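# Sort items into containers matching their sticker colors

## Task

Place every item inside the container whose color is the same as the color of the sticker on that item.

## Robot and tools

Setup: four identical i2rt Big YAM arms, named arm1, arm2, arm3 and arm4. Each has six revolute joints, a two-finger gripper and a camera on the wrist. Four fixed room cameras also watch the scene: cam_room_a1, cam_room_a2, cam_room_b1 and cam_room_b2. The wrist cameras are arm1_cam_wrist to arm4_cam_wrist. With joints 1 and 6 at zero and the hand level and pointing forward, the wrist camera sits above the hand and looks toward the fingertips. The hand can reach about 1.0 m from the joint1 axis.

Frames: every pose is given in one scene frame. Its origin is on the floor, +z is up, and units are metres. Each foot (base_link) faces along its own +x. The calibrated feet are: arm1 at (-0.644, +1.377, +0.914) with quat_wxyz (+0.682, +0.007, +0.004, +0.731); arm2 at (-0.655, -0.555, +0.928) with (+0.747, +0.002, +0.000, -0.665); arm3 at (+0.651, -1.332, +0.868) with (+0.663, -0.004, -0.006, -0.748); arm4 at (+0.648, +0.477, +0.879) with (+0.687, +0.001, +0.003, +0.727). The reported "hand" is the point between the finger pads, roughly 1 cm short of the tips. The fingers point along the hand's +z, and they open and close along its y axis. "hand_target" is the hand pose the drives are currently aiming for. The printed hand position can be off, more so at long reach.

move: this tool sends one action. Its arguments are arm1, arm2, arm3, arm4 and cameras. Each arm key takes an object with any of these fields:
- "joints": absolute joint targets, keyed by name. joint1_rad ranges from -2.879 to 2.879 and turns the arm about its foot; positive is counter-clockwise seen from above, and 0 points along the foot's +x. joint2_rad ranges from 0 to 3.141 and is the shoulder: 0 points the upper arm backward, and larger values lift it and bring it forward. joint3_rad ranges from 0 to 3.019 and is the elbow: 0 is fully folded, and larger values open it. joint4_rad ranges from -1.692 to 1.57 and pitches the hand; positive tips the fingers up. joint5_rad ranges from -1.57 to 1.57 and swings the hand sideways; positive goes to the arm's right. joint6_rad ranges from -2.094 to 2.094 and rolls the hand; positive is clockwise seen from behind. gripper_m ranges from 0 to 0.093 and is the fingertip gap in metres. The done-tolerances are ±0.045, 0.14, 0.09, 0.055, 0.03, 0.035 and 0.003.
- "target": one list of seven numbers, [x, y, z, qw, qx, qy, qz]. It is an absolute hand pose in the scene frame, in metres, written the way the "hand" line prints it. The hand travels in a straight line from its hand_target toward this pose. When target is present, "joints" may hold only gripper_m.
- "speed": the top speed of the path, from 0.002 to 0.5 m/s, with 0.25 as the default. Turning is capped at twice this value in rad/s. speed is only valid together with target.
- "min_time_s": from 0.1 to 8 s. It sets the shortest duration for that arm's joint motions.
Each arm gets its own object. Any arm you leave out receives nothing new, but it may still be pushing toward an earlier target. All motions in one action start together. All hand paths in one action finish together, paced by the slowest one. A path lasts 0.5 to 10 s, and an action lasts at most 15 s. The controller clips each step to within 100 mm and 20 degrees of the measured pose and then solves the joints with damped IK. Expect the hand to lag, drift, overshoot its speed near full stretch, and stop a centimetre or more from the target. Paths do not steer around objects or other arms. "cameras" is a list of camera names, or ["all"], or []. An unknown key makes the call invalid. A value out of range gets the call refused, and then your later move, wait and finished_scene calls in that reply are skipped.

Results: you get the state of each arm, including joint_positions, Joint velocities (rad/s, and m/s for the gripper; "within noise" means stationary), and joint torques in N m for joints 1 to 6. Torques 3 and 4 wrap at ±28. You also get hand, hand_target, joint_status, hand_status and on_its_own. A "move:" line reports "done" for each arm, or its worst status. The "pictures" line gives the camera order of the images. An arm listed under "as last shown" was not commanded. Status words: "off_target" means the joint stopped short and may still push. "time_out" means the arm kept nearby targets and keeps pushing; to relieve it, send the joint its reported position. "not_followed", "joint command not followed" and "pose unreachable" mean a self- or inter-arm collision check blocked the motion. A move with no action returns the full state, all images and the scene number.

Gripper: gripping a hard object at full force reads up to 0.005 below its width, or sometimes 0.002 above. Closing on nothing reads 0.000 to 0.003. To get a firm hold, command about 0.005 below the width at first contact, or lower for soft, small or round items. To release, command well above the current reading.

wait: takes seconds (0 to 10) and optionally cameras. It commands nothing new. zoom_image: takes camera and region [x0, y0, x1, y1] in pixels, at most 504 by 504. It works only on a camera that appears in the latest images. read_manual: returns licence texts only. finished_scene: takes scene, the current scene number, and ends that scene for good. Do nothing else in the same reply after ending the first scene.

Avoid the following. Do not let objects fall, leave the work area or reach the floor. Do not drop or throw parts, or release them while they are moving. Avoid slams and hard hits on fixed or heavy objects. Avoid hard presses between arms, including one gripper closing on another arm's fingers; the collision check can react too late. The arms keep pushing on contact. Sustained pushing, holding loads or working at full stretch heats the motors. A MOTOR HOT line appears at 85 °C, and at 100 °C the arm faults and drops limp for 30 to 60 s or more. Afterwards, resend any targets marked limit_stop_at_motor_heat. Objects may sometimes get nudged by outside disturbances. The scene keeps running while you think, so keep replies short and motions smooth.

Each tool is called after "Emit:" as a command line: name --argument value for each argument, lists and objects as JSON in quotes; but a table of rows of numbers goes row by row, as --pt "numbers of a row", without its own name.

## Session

Emit:
move --cameras '["all"]'

Emit:
zoom_image --camera "cam_room_b1" --region '[0, 240, 360, 400]'

Emit:
zoom_image --camera "cam_room_b2" --region '[260, 220, 640, 400]'

Scene clock: 0.00 s.
Joint torques (N m): no reading
Motor temperatures (°C): arm1=[20 23 27 23 21 21 21] | arm2=[23 24 26 22 22 20 23] | arm3=[24 23 23 23 24 23 23] | arm4=[22 21 23 22 24 21 24]
Heat: arm1: hottest joint3_rad 27 °C; arm2: hottest joint3_rad 26 °C; arm3: hottest joint1_rad 24 °C; arm4: hottest joint5_rad 24 °C.
Joint velocities: within noise
arm1.joint_positions: joint1_rad=+0.263 joint2_rad=+0.618 joint3_rad=+1.332 joint4_rad=-1.526 joint5_rad=+0.156 joint6_rad=+0.460 gripper_m=+0.09396
arm1.joint_status: not commanded
arm1.hand: x=-0.6788 y=+1.5838 z=+1.3925 quat_wxyz=(-0.203, +0.587, -0.716, -0.320) (m; scene frame)
arm1.hand_target: x=-0.6782 y=+1.5828 z=+1.4055 quat_wxyz=(-0.208, +0.582, -0.712, -0.334) (m; scene frame)
arm1.hand_status: not commanded
arm2.joint_positions: joint1_rad=+0.198 joint2_rad=+0.629 joint3_rad=+1.395 joint4_rad=-1.573 joint5_rad=-0.167 joint6_rad=+0.724 gripper_m=+0.09396
arm2.joint_status: not commanded
arm2.hand: x=-0.5668 y=-0.7391 z=+1.4233 quat_wxyz=(-0.378, -0.757, -0.533, +0.021) (m; scene frame)
arm2.hand_target: x=-0.5674 y=-0.7376 z=+1.4323 quat_wxyz=(-0.388, -0.753, -0.531, +0.025) (m; scene frame)
arm2.hand_status: not commanded
arm3.joint_positions: joint1_rad=-0.202 joint2_rad=+0.637 joint3_rad=+1.395 joint4_rad=-1.253 joint5_rad=-0.141 joint6_rad=+0.009 gripper_m=+0.09396
arm3.joint_status: not commanded
arm3.hand: x=+0.5932 y=-1.5705 z=+1.4269 quat_wxyz=(-0.354, -0.674, -0.524, +0.381) (m; scene frame)
arm3.hand_target: x=+0.5940 y=-1.5678 z=+1.4382 quat_wxyz=(-0.361, -0.668, -0.521, +0.391) (m; scene frame)
arm3.hand_status: not commanded
arm4.joint_positions: joint1_rad=+0.128 joint2_rad=+0.641 joint3_rad=+1.438 joint4_rad=-1.415 joint5_rad=-0.180 joint6_rad=-0.624 gripper_m=+0.09396
arm4.joint_status: not commanded
arm4.hand: x=+0.5789 y=+0.6954 z=+1.4214 quat_wxyz=(-0.341, +0.837, -0.292, -0.314) (m; scene frame)
arm4.hand_target: x=+0.5794 y=+0.6929 z=+1.4323 quat_wxyz=(-0.351, +0.831, -0.289, -0.319) (m; scene frame)
arm4.hand_status: not commanded
pictures: arm1_cam_wrist, arm2_cam_wrist, arm3_cam_wrist, arm4_cam_wrist, cam_room_a1, cam_room_a2, cam_room_b1, cam_room_b2
Images, in order (width x height): arm1_cam_wrist 672x504, arm2_cam_wrist 672x504, arm3_cam_wrist 672x504, arm4_cam_wrist 672x504, cam_room_a1 672x504, cam_room_a2 672x504, cam_room_b1 672x504, cam_room_b2 672x504.

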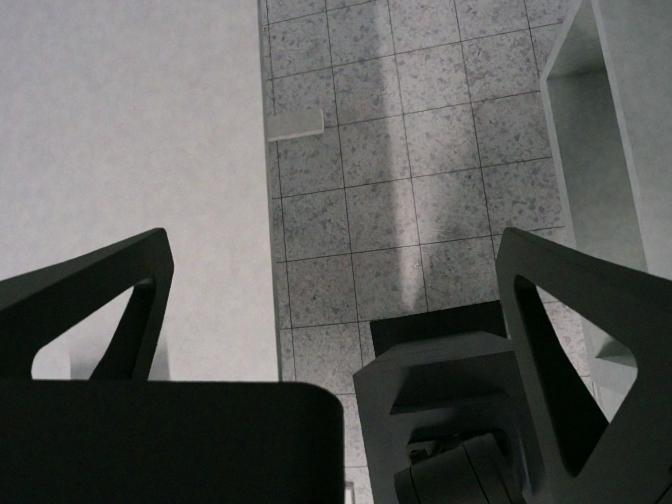

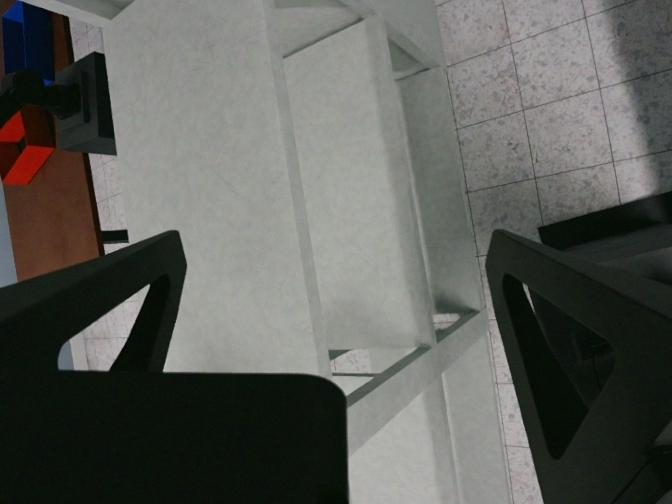

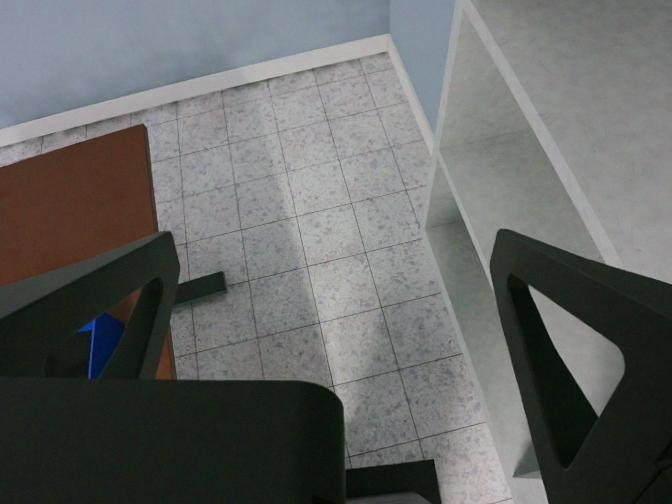

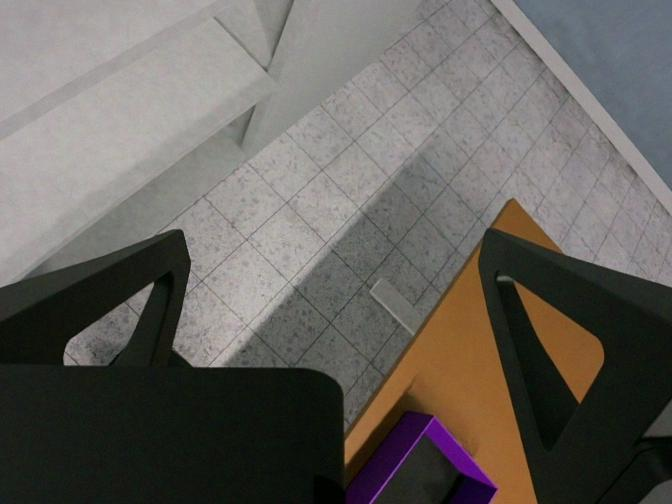

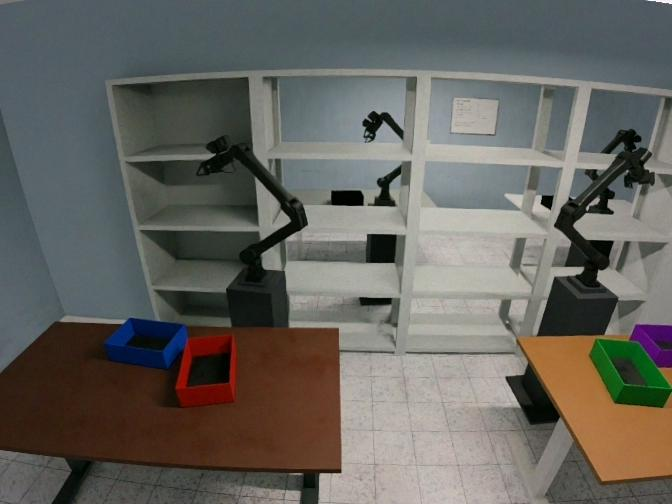

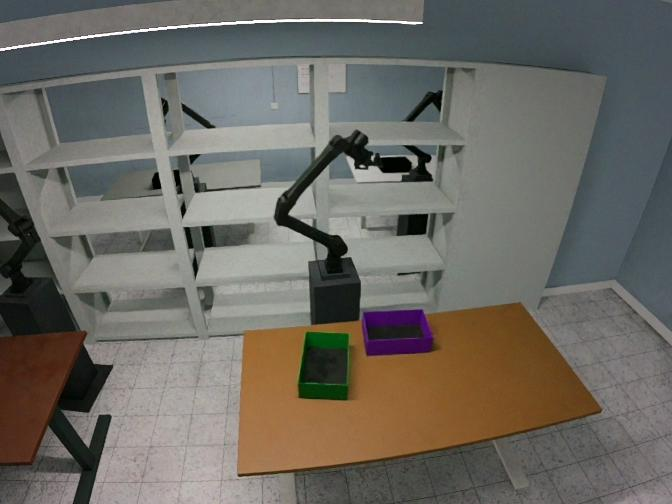

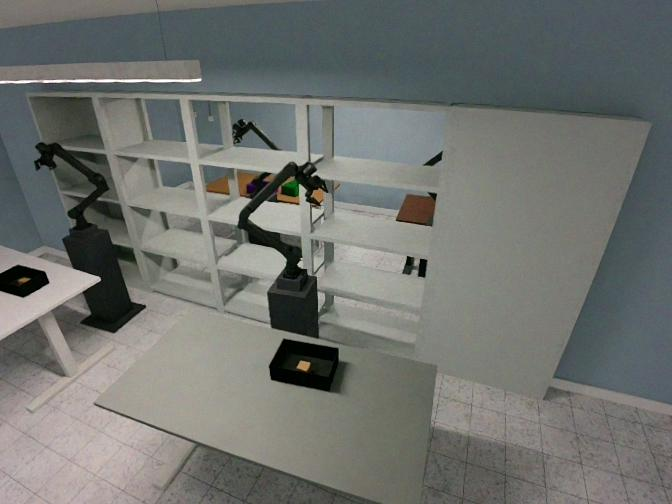

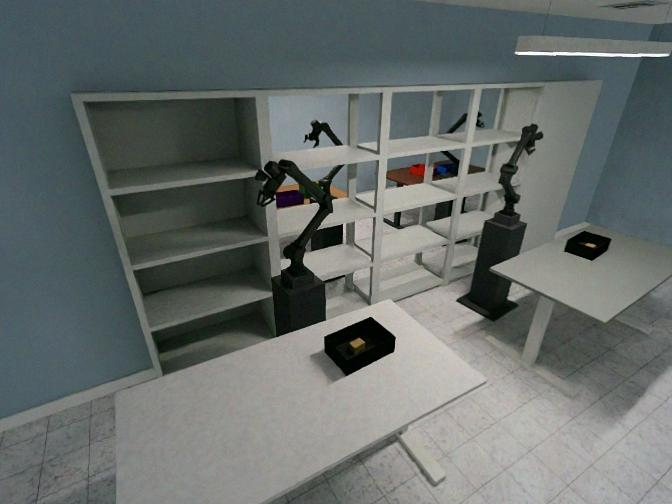

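Scaled by 1.400.

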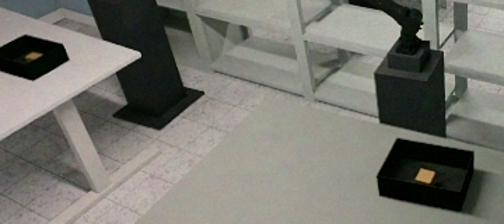

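Scaled by 1.326.

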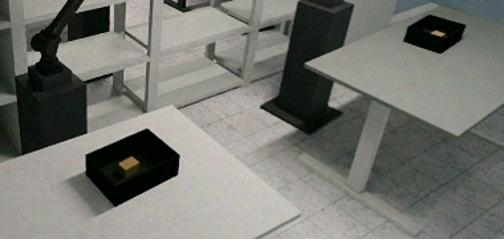

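Emit:
move --arm1 '{"joints":{"joint1_rad":1.73,"joint2_rad":1.0,"joint3_rad":1.3,"joint4_rad":-1.2,"joint5_rad":0,"joint6_rad":0},"min_time_s":2}' --arm2 '{"joints":{"joint1_rad":-1.19,"joint2_rad":1.0,"joint3_rad":1.3,"joint4_rad":-1.2,"joint5_rad":0,"joint6_rad":0},"min_time_s":2}' --arm3 '{"joints":{"joint1_rad":1.4,"joint2_rad":0.8,"joint3_rad":1.3,"joint4_rad":-1.3,"joint5_rad":0,"joint6_rad":0},"min_time_s":2}' --arm4 '{"joints":{"joint1_rad":-1.55,"joint2_rad":0.8,"joint3_rad":1.3,"joint4_rad":-1.3,"joint5_rad":0,"joint6_rad":0},"min_time_s":2.2}' --cameras '["arm1_cam_wrist","arm2_cam_wrist","arm3_cam_wrist","arm4_cam_wrist"]'

Emit:
zoom_image --camera "arm1_cam_wrist" --region '[200, 20, 480, 220]'

Emit:
zoom_image --camera "arm2_cam_wrist" --region '[200, 20, 480, 220]'

Scene clock: 14.20 s.
Joint torques (N m): arm1=[-2.26 -3.14 11.59 2.02 0.04 -0.1] | arm2=[0.79 -6.12 10.47 2.81 0.07 -0.09] | arm3=[2.02 -1.96 8.57 1.13 0.13 -0.11] | arm4=[0.97 -1.44 8.55 1.87 0.19 0.2]
Motor temperatures (°C): arm1=[20 23 29 23 21 21 21] | arm2=[23 24 27 22 22 20 23] | arm3=[24 23 24 23 24 23 23] | arm4=[22 21 25 22 24 21 24]
Heat: arm1: hottest joint3_rad 29 °C; arm2: hottest joint3_rad 27 °C; arm3: hottest joint1_rad 24 °C; arm4: hottest joint3_rad 25 °C.
move: arm1 done; arm2 done; arm3 done; arm4 done
Joint velocities: within noise
arm1.joint_positions: joint1_rad=+1.728 joint2_rad=+0.998 joint3_rad=+1.297 joint4_rad=-1.218 joint5_rad=+0.000 joint6_rad=+0.008 gripper_m=+0.09398
arm1.joint_status: all done
arm1.hand: x=-1.0167 y=+1.2897 z=+1.3204 quat_wxyz=(+0.035, +0.939, +0.103, -0.325) (m; scene frame)
arm1.hand_target: x=-1.0207 y=+1.2878 z=+1.3243 quat_wxyz=(+0.035, +0.936, +0.108, -0.334) (m; scene frame)
arm1.hand_status: not commanded
arm2.joint_positions: joint1_rad=-1.191 joint2_rad=+0.992 joint3_rad=+1.311 joint4_rad=-1.219 joint5_rad=-0.002 joint6_rad=+0.015 gripper_m=+0.09397
arm2.joint_status: all done
arm2.hand: x=-0.9972 y=-0.7416 z=+1.3369 quat_wxyz=(-0.083, -0.917, -0.226, +0.317) (m; scene frame)
arm2.hand_target: x=-1.0017 y=-0.7440 z=+1.3312 quat_wxyz=(-0.080, -0.916, -0.233, +0.318) (m; scene frame)
arm2.hand_status: not commanded
arm3.joint_positions: joint1_rad=+1.390 joint2_rad=+0.796 joint3_rad=+1.305 joint4_rad=-1.293 joint5_rad=-0.003 joint6_rad=+0.007 gripper_m=+0.09397
arm3.joint_status: all done
arm3.hand: x=+0.9507 y=-1.4187 z=+1.3290 quat_wxyz=(-0.381, -0.139, -0.912, +0.061) (m; scene frame)
arm3.hand_target: x=+0.9517 y=-1.4163 z=+1.3237 quat_wxyz=(-0.373, -0.132, -0.916, +0.061) (m; scene frame)
arm3.hand_status: not commanded
arm4.joint_positions: joint1_rad=-1.548 joint2_rad=+0.792 joint3_rad=+1.299 joint4_rad=-1.319 joint5_rad=-0.002 joint6_rad=-0.014 gripper_m=+0.09398
arm4.joint_status: all done
arm4.hand: x=+0.9579 y=+0.5033 z=+1.3309 quat_wxyz=(-0.368, +0.044, -0.929, -0.012) (m; scene frame)
arm4.hand_target: x=+0.9639 y=+0.5026 z=+1.3321 quat_wxyz=(-0.373, +0.036, -0.927, -0.013) (m; scene frame)
arm4.hand_status: not commanded
pictures: arm1_cam_wrist, arm2_cam_wrist, arm3_cam_wrist, arm4_cam_wrist
Images, in order (width x height): arm1_cam_wrist 672x504, arm2_cam_wrist 672x504, arm3_cam_wrist 672x504, arm4_cam_wrist 672x504.

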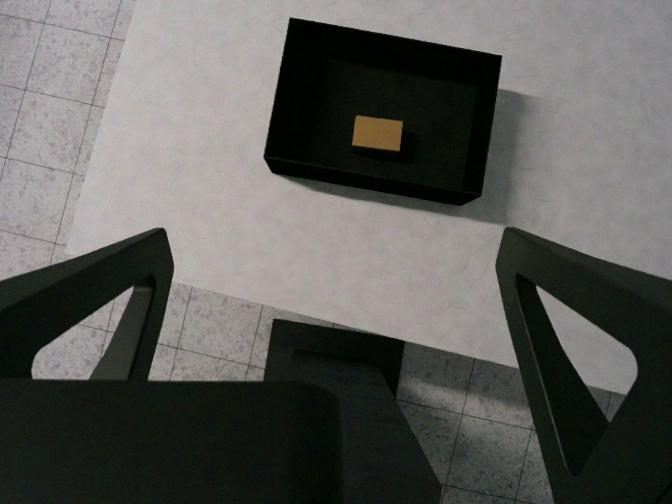

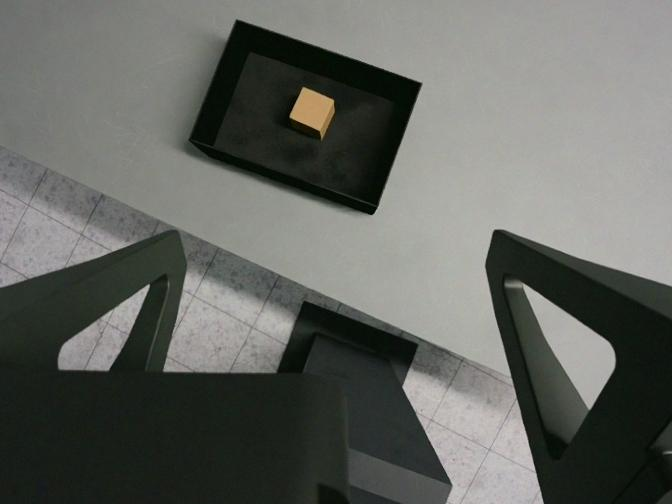

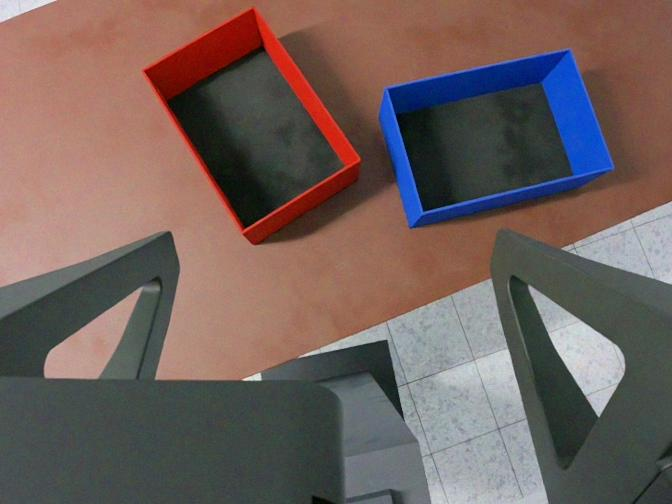

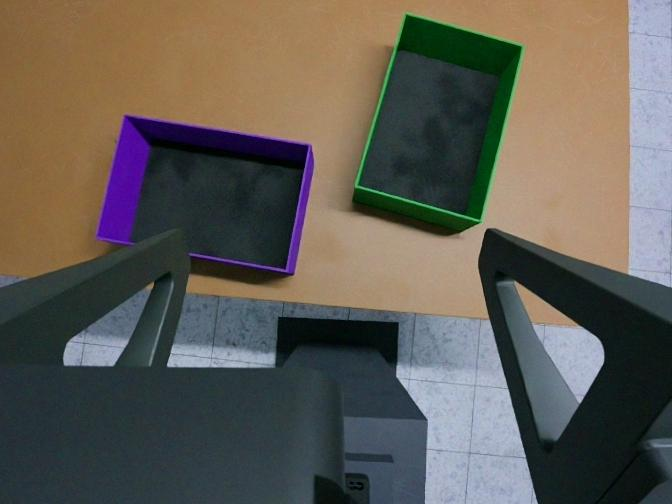

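Scaled by 1.800.

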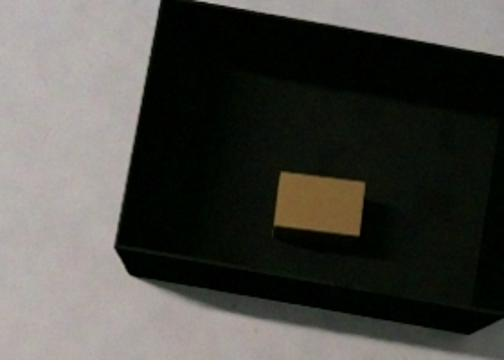

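Scaled by 1.800.

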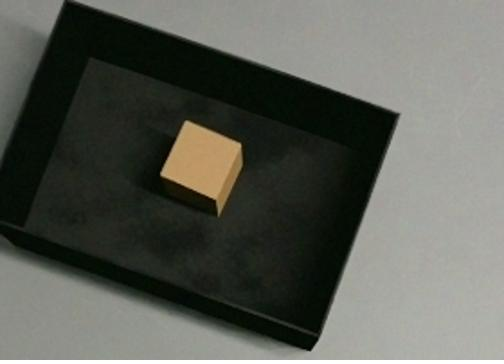

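Emit:
move --arm1 '{"target":[-1.252,1.308,0.87,-0.0123,-0.9747,-0.0554,0.2161],"speed":0.3}' --arm2 '{"target":[-1.224,-0.905,0.87,-0.0113,-0.9749,-0.0511,0.2161],"speed":0.3}' --cameras '["arm1_cam_wrist","arm2_cam_wrist"]'

Scene clock: 41.53 s.
Joint torques (N m): arm1=[-2.49 -14.27 11.86 1.54 0.12 0.08] | arm2=[1.55 -20.48 12.57 1.61 0.37 0.25] | arm3=[2.02 -1.96 8.58 1.1 0.13 -0.12] | arm4=[0.79 -2.43 8.51 1.85 0.18 0.16]
Motor temperatures (°C): arm1=[20 23 30 23 21 21 21] | arm2=[23 24 29 22 22 20 23] | arm3=[24 23 25 23 24 23 23] | arm4=[22 21 26 22 24 21 24]
Heat: arm1: hottest joint3_rad 30 °C; arm2: hottest joint3_rad 29 °C; arm3: hottest joint3_rad 25 °C; arm4: hottest joint3_rad 26 °C.
move: arm1 off_target; arm2 off_target
Joint velocities: within noise
arm1.joint_positions: joint1_rad=+1.625 joint2_rad=+2.001 joint3_rad=+1.159 joint4_rad=-0.369 joint5_rad=-0.006 joint6_rad=-0.003 gripper_m=+0.09398
arm1.joint_status: not commanded
arm1.hand: x=-1.2234 y=+1.3052 z=+0.8521 quat_wxyz=(+0.012, +0.980, +0.063, -0.186) (m; scene frame)
arm1.hand_target: x=-1.2506 y=+1.3084 z=+0.8711 quat_wxyz=(+0.012, +0.975, +0.055, -0.216) (m; scene frame)
arm1.hand_status: off_target (0.034 m and 3.6 deg from the pose sent, 0.508 m and 14.5 deg at the start)
arm2.joint_positions: joint1_rad=-1.092 joint2_rad=+2.113 joint3_rad=+1.384 joint4_rad=-0.486 joint5_rad=+0.198 joint6_rad=+0.445 gripper_m=+0.09397
arm2.joint_status: not commanded
arm2.hand: x=-1.2085 y=-0.8883 z=+0.8616 quat_wxyz=(-0.001, -0.978, -0.057, +0.200) (m; scene frame)
arm2.hand_target: x=-1.2231 y=-0.9045 z=+0.8706 quat_wxyz=(-0.012, -0.975, -0.051, +0.216) (m; scene frame)
arm2.hand_status: off_target (0.024 m and 2.3 deg from the pose sent, 0.544 m and 25.5 deg at the start)
arm3, arm4: as last shown
pictures: arm1_cam_wrist, arm2_cam_wrist
Images, in order (width x height): arm1_cam_wrist 672x504, arm2_cam_wrist 672x504.

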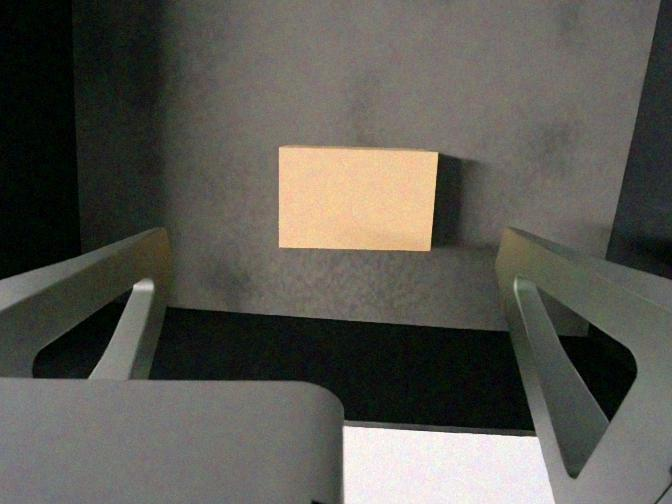

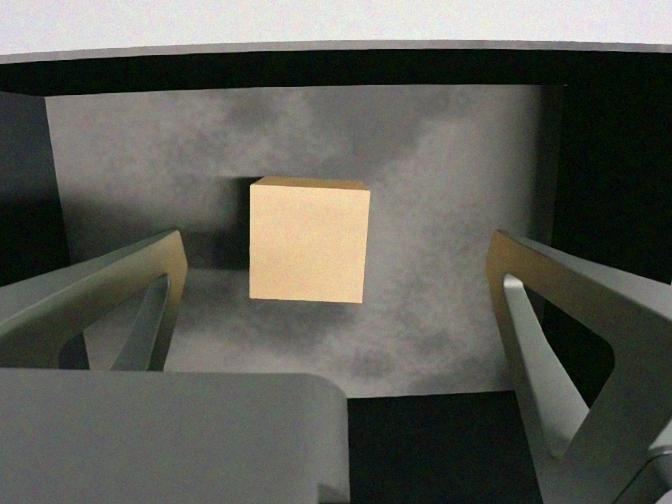

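Emit:
move --arm1 '{"target":[-1.240,1.319,0.80,-0.0104,-0.9751,-0.0469,0.2161],"speed":0.15}' --arm2 '{"target":[-1.191,-0.899,0.79,-0.0081,-0.9756,-0.0366,0.2163],"speed":0.15}' --cameras '["arm1_cam_wrist","arm2_cam_wrist"]'

Scene clock: 56.23 s.
Joint torques (N m): arm1=[-2.78 -15.03 7.06 1.8 0.16 0.1] | arm2=[1.2 -20.13 7.41 2.17 0.39 0.21] | arm3=[1.79 -1.79 8.57 1.13 0.14 -0.12] | arm4=[0.21 -0.97 8.47 1.83 0.16 0.16]
Motor temperatures (°C): arm1=[20 24 32 23 21 21 21] | arm2=[23 24 30 22 22 20 23] | arm3=[24 23 25 23 24 23 23] | arm4=[22 21 27 22 24 21 24]
Heat: arm1: hottest joint3_rad 32 °C; arm2: hottest joint3_rad 30 °C; arm3: hottest joint3_rad 25 °C; arm4: hottest joint3_rad 27 °C.
move: arm1 done; arm2 off_target
Joint velocities: within noise
arm1.joint_positions: joint1_rad=+1.611 joint2_rad=+2.116 joint3_rad=+1.157 joint4_rad=-0.201 joint5_rad=-0.005 joint6_rad=-0.003 gripper_m=+0.09398
arm1.joint_status: not commanded
arm1.hand: x=-1.2364 y=+1.3127 z=+0.8018 quat_wxyz=(+0.011, +0.976, +0.056, -0.211) (m; scene frame)
arm1.hand_target: x=-1.2399 y=+1.3191 z=+0.8002 quat_wxyz=(+0.010, +0.975, +0.047, -0.216) (m; scene frame)
arm1.hand_status: done (0.007 m and 1.2 deg from the pose sent, 0.056 m and 4.0 deg at the start)
arm2.joint_positions: joint1_rad=-1.063 joint2_rad=+2.206 joint3_rad=+1.334 joint4_rad=-0.311 joint5_rad=+0.221 joint6_rad=+0.499 gripper_m=+0.09397
arm2.joint_status: not commanded
arm2.hand: x=-1.1956 y=-0.8976 z=+0.8028 quat_wxyz=(-0.009, -0.975, -0.040, +0.219) (m; scene frame)
arm2.hand_target: x=-1.1908 y=-0.8987 z=+0.7902 quat_wxyz=(-0.008, -0.976, -0.037, +0.216) (m; scene frame)
arm2.hand_status: off_target (0.014 m and 0.5 deg from the pose sent, 0.075 m and 3.1 deg at the start)
arm3, arm4: as last shown
pictures: arm1_cam_wrist, arm2_cam_wrist
Images, in order (width x height): arm1_cam_wrist 672x504, arm2_cam_wrist 672x504.

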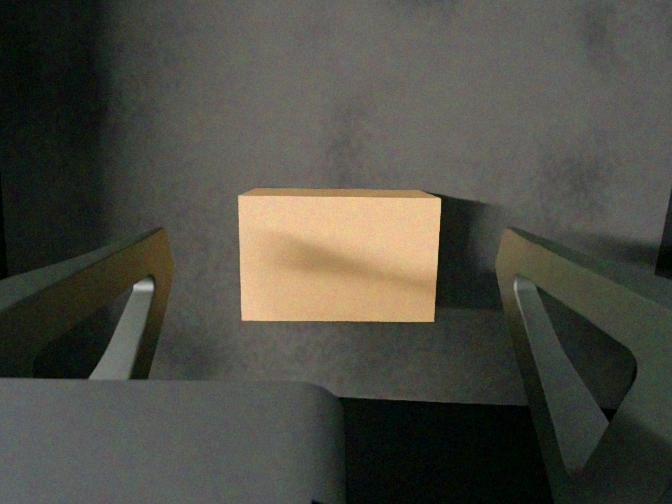

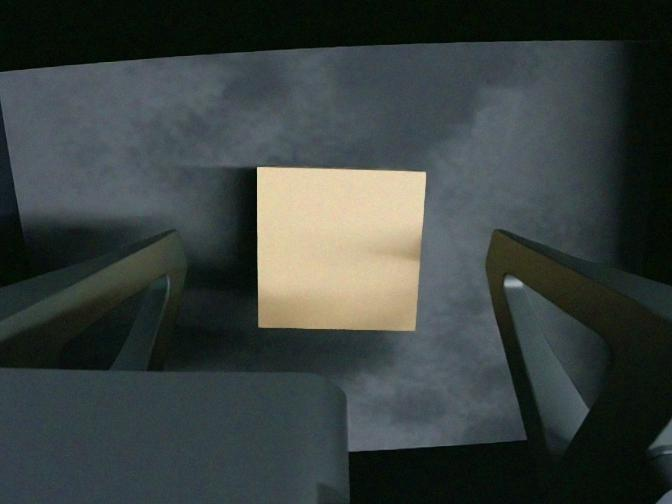

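Emit:
move --arm1 '{"target":[-1.236,1.320,0.739,-0.0104,-0.9751,-0.0469,0.2161],"speed":0.1}' --arm2 '{"target":[-1.191,-0.898,0.724,-0.0081,-0.9756,-0.0366,0.2163],"speed":0.1}' --cameras '["arm1_cam_wrist","arm2_cam_wrist"]'

Scene clock: 63.57 s.
Joint torques (N m): arm1=[-2.43 -14.68 6.63 1.66 0.09 0.08] | arm2=[1.2 -19.19 8.61 2 0.37 0.16] | arm3=[1.96 -1.85 8.57 1.16 0.13 -0.12] | arm4=[0.79 -1.73 8.53 1.78 0.21 0.18]
Motor temperatures (°C): arm1=[20 24 31 23 21 21 21] | arm2=[23 25 30 22 22 20 23] | arm3=[24 23 26 23 24 23 23] | arm4=[22 21 27 22 24 21 24]
Heat: arm1: hottest joint3_rad 31 °C; arm2: hottest joint3_rad 30 °C; arm3: hottest joint3_rad 26 °C; arm4: hottest joint3_rad 27 °C.
move: arm1 done; arm2 off_target
Joint velocities: within noise
arm1.joint_positions: joint1_rad=+1.611 joint2_rad=+2.246 joint3_rad=+1.157 joint4_rad=-0.077 joint5_rad=-0.005 joint6_rad=-0.003 gripper_m=+0.09398
arm1.joint_status: not commanded
arm1.hand: x=-1.2291 y=+1.3140 z=+0.7399 quat_wxyz=(+0.011, +0.976, +0.055, -0.208) (m; scene frame)
arm1.hand_target: x=-1.2359 y=+1.3201 z=+0.7392 quat_wxyz=(+0.010, +0.975, +0.047, -0.216) (m; scene frame)
arm1.hand_status: done (0.009 m and 1.4 deg from the pose sent, 0.063 m and 1.2 deg at the start)
arm2.joint_positions: joint1_rad=-1.063 joint2_rad=+2.328 joint3_rad=+1.337 joint4_rad=-0.198 joint5_rad=+0.221 joint6_rad=+0.503 gripper_m=+0.09397
arm2.joint_status: not commanded
arm2.hand: x=-1.1894 y=-0.8929 z=+0.7392 quat_wxyz=(-0.008, -0.976, -0.039, +0.216) (m; scene frame)
arm2.hand_target: x=-1.1905 y=-0.8976 z=+0.7245 quat_wxyz=(-0.008, -0.976, -0.037, +0.216) (m; scene frame)
arm2.hand_status: off_target (0.016 m and 0.3 deg from the pose sent, 0.079 m and 0.5 deg at the start)
arm3, arm4: as last shown
pictures: arm1_cam_wrist, arm2_cam_wrist
Images, in order (width x height): arm1_cam_wrist 672x504, arm2_cam_wrist 672x504.

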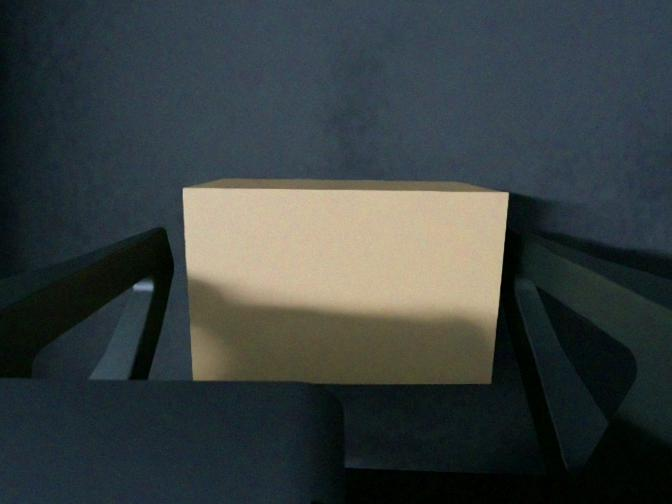

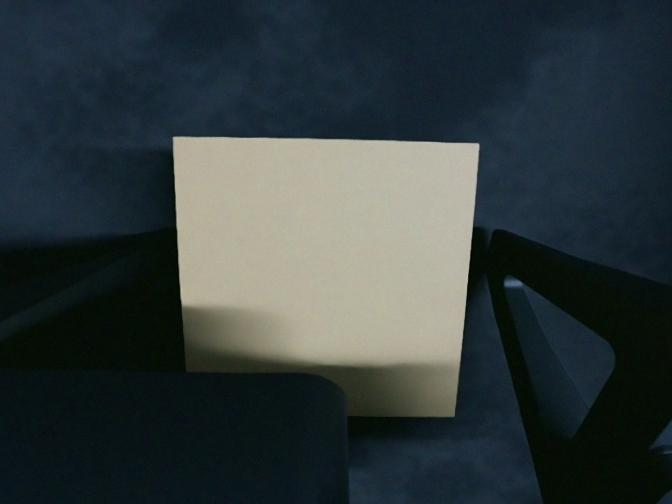

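Emit:
move --arm1 '{"joints":{"gripper_m":0.06}}' --arm2 '{"joints":{"gripper_m":0.045}}'

Emit:
move --arm1 '{"target":[-1.23,1.314,0.95,-0.0104,-0.9751,-0.0469,0.2161],"speed":0.2}' --arm2 '{"target":[-1.19,-0.893,0.95,-0.0081,-0.9756,-0.0366,0.2163],"speed":0.2}' --cameras '["arm1_cam_wrist","arm2_cam_wrist"]'

Emit:
move --arm1 '{"joints":{"joint2_rad":0.8,"joint3_rad":1.3,"joint4_rad":-0.4,"joint5_rad":0,"joint6_rad":0},"min_time_s":2.5}' --arm2 '{"joints":{"joint2_rad":0.8,"joint3_rad":1.3,"joint4_rad":-0.4,"joint5_rad":0,"joint6_rad":0},"min_time_s":2.5}' --cameras '["cam_room_b1","cam_room_b2","cam_room_a1","cam_room_a2","arm1_cam_wrist","arm2_cam_wrist"]'

Emit:
zoom_image --camera "cam_room_b1" --region '[240, 160, 340, 260]'

Emit:
zoom_image --camera "cam_room_b2" --region '[260, 160, 400, 280]'

Scene clock: 74.17 s.
Joint torques (N m): arm1=[-2.43 -14.51 6.54 1.83 0.07 0.08] | arm2=[1.2 -19.08 8.61 2 0.34 0.17] | arm3=[1.85 -1.9 8.59 1.13 0.13 -0.12] | arm4=[0.26 -2.02 8.62 1.74 0.17 0.17]
Motor temperatures (°C): arm1=[20 25 30 23 21 21 21] | arm2=[23 25 30 22 22 20 23] | arm3=[24 23 26 23 24 23 23] | arm4=[22 21 28 22 24 21 24]
Heat: arm1: hottest joint3_rad 30 °C; arm2: hottest joint3_rad 30 °C; arm3: hottest joint3_rad 26 °C; arm4: hottest joint3_rad 28 °C.
move: arm1 off_target; arm2 off_target
Joint velocities: within noise
arm1.joint_positions: joint1_rad=+1.611 joint2_rad=+2.246 joint3_rad=+1.157 joint4_rad=-0.077 joint5_rad=-0.004 joint6_rad=-0.003 gripper_m=+0.06886
arm1.joint_status: gripper_m off_target (ended at +0.06889, target +0.06000)
arm1.hand: x=-1.2291 y=+1.3141 z=+0.7399 quat_wxyz=(+0.011, +0.976, +0.055, -0.208) (m; scene frame)
arm1.hand_target: x=-1.2358 y=+1.3201 z=+0.7392 quat_wxyz=(+0.010, +0.975, +0.047, -0.216) (m; scene frame)
arm1.hand_status: not commanded
arm2.joint_positions: joint1_rad=-1.063 joint2_rad=+2.328 joint3_rad=+1.337 joint4_rad=-0.198 joint5_rad=+0.221 joint6_rad=+0.503 gripper_m=+0.05308
arm2.joint_status: gripper_m off_target (ended at +0.05312, target +0.04500)
arm2.hand: x=-1.1894 y=-0.8929 z=+0.7392 quat_wxyz=(-0.008, -0.976, -0.039, +0.216) (m; scene frame)
arm2.hand_target: x=-1.1905 y=-0.8976 z=+0.7245 quat_wxyz=(-0.008, -0.976, -0.037, +0.216) (m; scene frame)
arm2.hand_status: not commanded
arm3, arm4: as last shown
pictures: none

Scene clock: 76.00 s.
Joint torques (N m): arm1=[-2.02 -14.33 13.16 0.65 0.14 0.11] | arm2=[0.73 -20.66 11.95 0.94 0.23 0.11] | arm3=[2.02 -1.79 8.58 1.11 0.13 -0.12] | arm4=[0.67 -1.9 8.61 1.8 0.18 0.13]
Motor temperatures (°C): arm1=[20 25 30 23 21 21 21] | arm2=[23 25 30 22 22 20 23] | arm3=[24 23 26 23 24 23 23] | arm4=[22 21 28 22 24 21 24]
Heat: arm1: hottest joint3_rad 30 °C; arm2: hottest joint3_rad 30 °C; arm3: hottest joint3_rad 26 °C; arm4: hottest joint3_rad 28 °C.
move: arm1 off_target; arm2 off_target
Joint velocities: within noise
arm1.joint_positions: joint1_rad=+1.611 joint2_rad=+1.831 joint3_rad=+1.133 joint4_rad=-0.504 joint5_rad=-0.001 joint6_rad=+0.005 gripper_m=+0.06886
arm1.joint_status: not commanded
arm1.hand: x=-1.2073 y=+1.3162 z=+0.9251 quat_wxyz=(+0.009, +0.980, +0.051, -0.191) (m; scene frame)
arm1.hand_target: x=-1.2288 y=+1.3141 z=+0.9505 quat_wxyz=(+0.011, +0.975, +0.047, -0.216) (m; scene frame)
arm1.hand_status: off_target (0.034 m and 3.0 deg from the pose sent, 0.210 m and 1.3 deg at the start)
arm2.joint_positions: joint1_rad=-1.063 joint2_rad=+1.941 joint3_rad=+1.325 joint4_rad=-0.596 joint5_rad=+0.221 joint6_rad=+0.503 gripper_m=+0.05308
arm2.joint_status: not commanded
arm2.hand: x=-1.1800 y=-0.8865 z=+0.9359 quat_wxyz=(-0.001, -0.978, -0.040, +0.207) (m; scene frame)
arm2.hand_target: x=-1.1897 y=-0.8928 z=+0.9502 quat_wxyz=(-0.008, -0.976, -0.037, +0.217) (m; scene frame)
arm2.hand_status: off_target (0.019 m and 1.4 deg from the pose sent, 0.211 m and 0.3 deg at the start)
arm3, arm4: as last shown
pictures: arm1_cam_wrist, arm2_cam_wrist
Images, in order (width x height): arm1_cam_wrist 672x504, arm2_cam_wrist 672x504.

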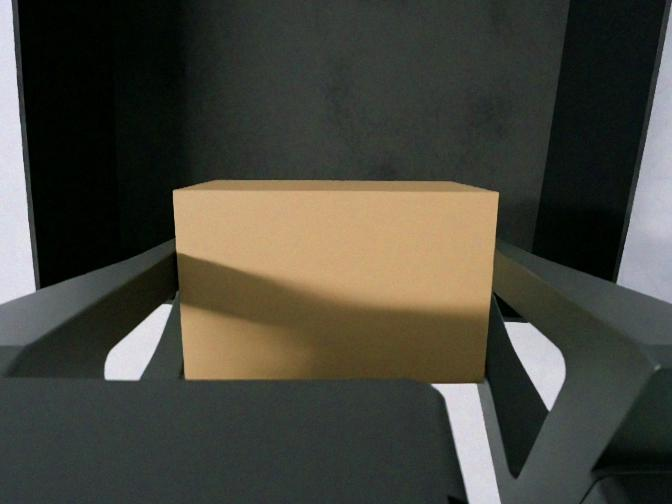

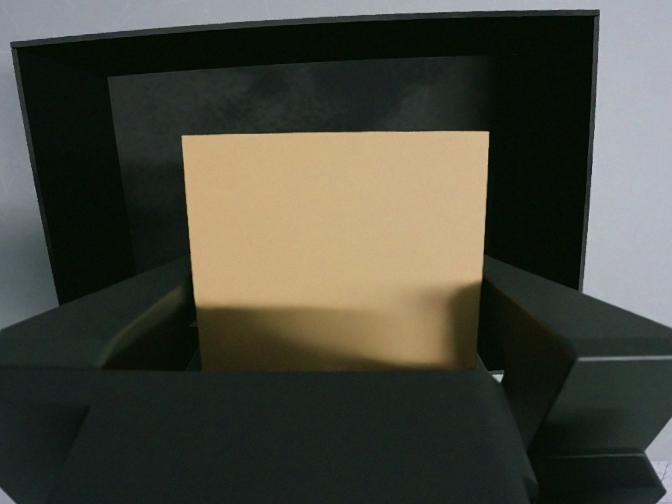

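Scene clock: 79.13 s.
Joint torques (N m): arm1=[-1.49 0.5 15.68 2.44 0.06 -0.05] | arm2=[0.67 -2.78 10.35 3.36 -0.18 -0.07] | arm3=[1.79 -1.96 8.59 1.1 0.14 -0.12] | arm4=[0.73 -1.61 8.58 1.78 0.17 0.17]
Motor temperatures (°C): arm1=[20 25 31 23 21 21 21] | arm2=[23 25 31 22 22 20 23] | arm3=[24 23 26 23 24 23 23] | arm4=[22 21 28 22 24 21 24]
Heat: arm1: hottest joint3_rad 31 °C; arm2: hottest joint3_rad 31 °C; arm3: hottest joint3_rad 26 °C; arm4: hottest joint3_rad 28 °C.
move: arm1 done; arm2 done
Joint velocities: within noise
arm1.joint_positions: joint1_rad=+1.611 joint2_rad=+0.796 joint3_rad=+1.249 joint4_rad=-0.418 joint5_rad=-0.001 joint6_rad=+0.005 gripper_m=+0.06886
arm1.joint_status: all done
arm1.hand: x=-1.0286 y=+1.3330 z=+1.5443 quat_wxyz=(+0.040, +0.688, +0.038, -0.724) (m; scene frame)
arm1.hand_target: x=-1.0200 y=+1.3339 z=+1.5773 quat_wxyz=(+0.039, +0.664, +0.038, -0.746) (m; scene frame)
arm1.hand_status: not commanded
arm2.joint_positions: joint1_rad=-1.063 joint2_rad=+0.793 joint3_rad=+1.308 joint4_rad=-0.420 joint5_rad=+0.004 joint6_rad=+0.015 gripper_m=+0.05308
arm2.joint_status: all done
arm2.hand: x=-0.9684 y=-0.7812 z=+1.5863 quat_wxyz=(-0.231, -0.643, -0.202, +0.702) (m; scene frame)
arm2.hand_target: x=-0.9722 y=-0.7843 z=+1.5839 quat_wxyz=(-0.227, -0.640, -0.207, +0.705) (m; scene frame)
arm2.hand_status: not commanded
arm3, arm4: as last shown
pictures: arm1_cam_wrist, arm2_cam_wrist, cam_room_a1, cam_room_a2, cam_room_b1, cam_room_b2
Images, in order (width x height): arm1_cam_wrist 672x504, arm2_cam_wrist 672x504, cam_room_a1 672x504, cam_room_a2 672x504, cam_room_b1 672x504, cam_room_b2 672x504.

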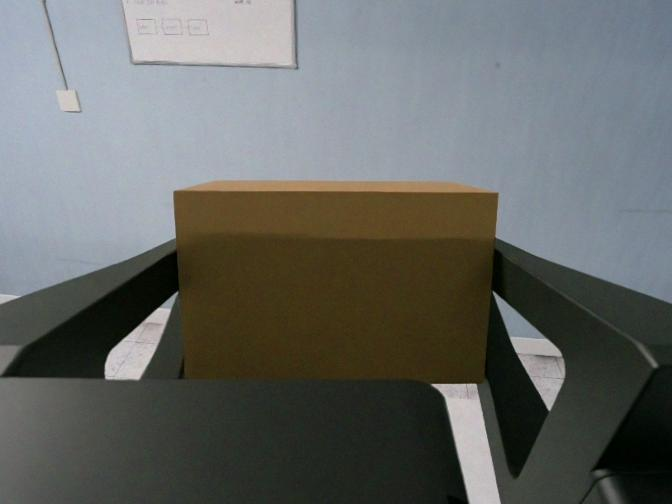

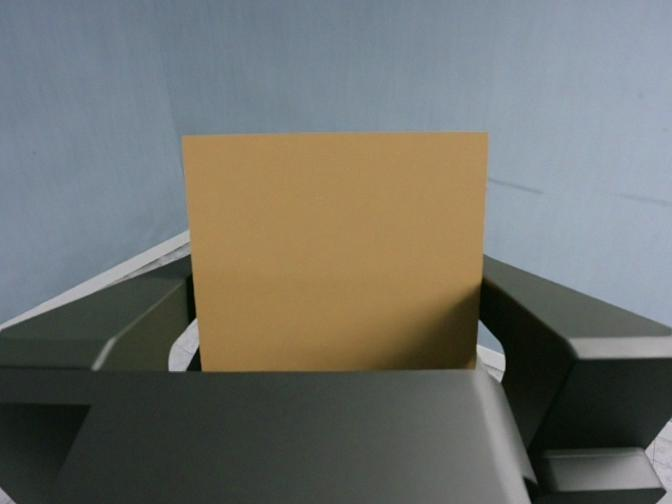

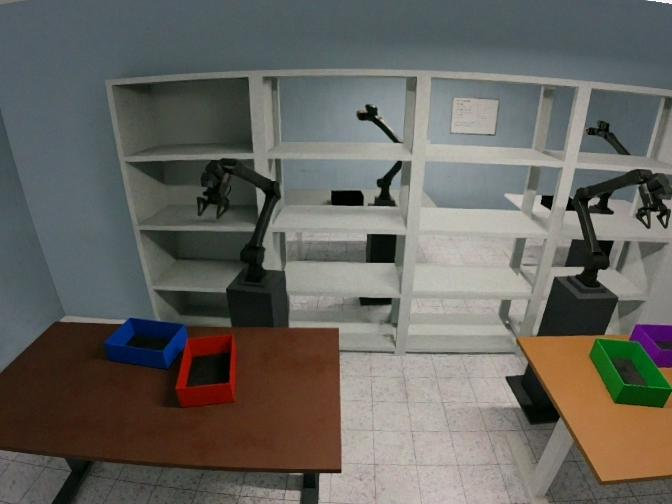

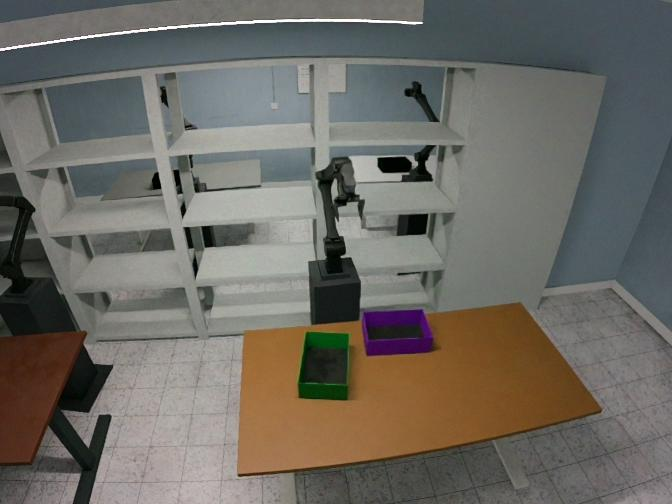

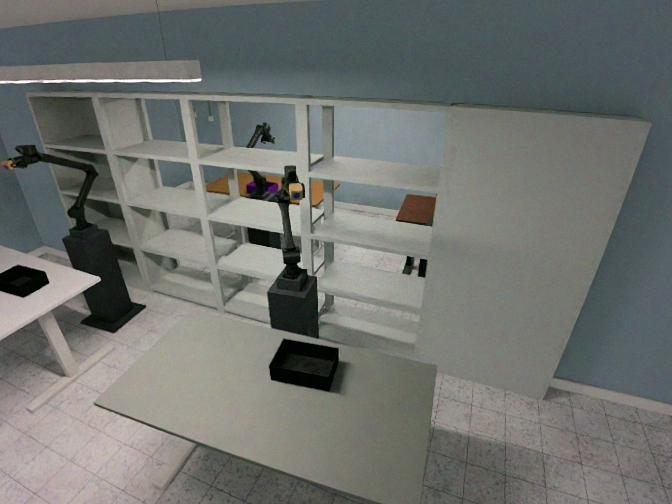

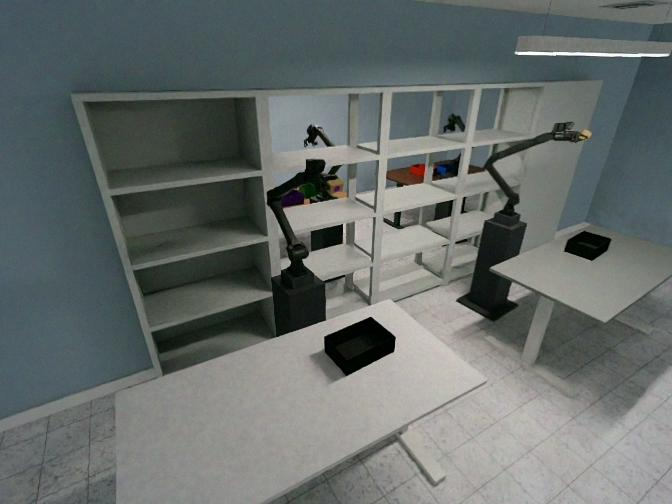

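Scaled by 5.040.

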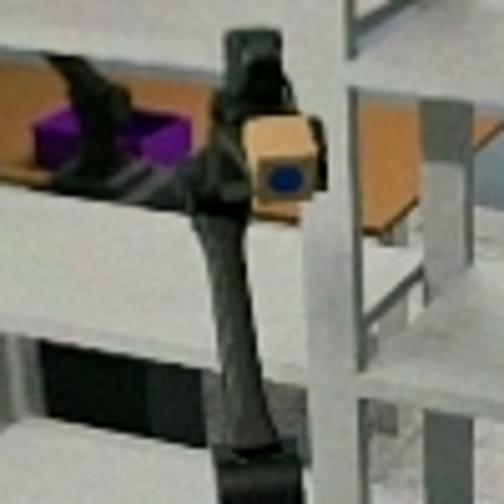

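Scaled by 3.600.

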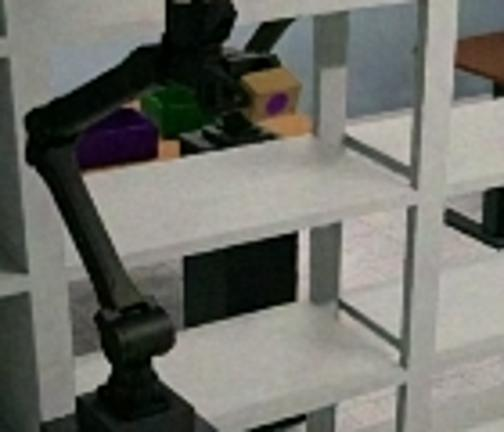

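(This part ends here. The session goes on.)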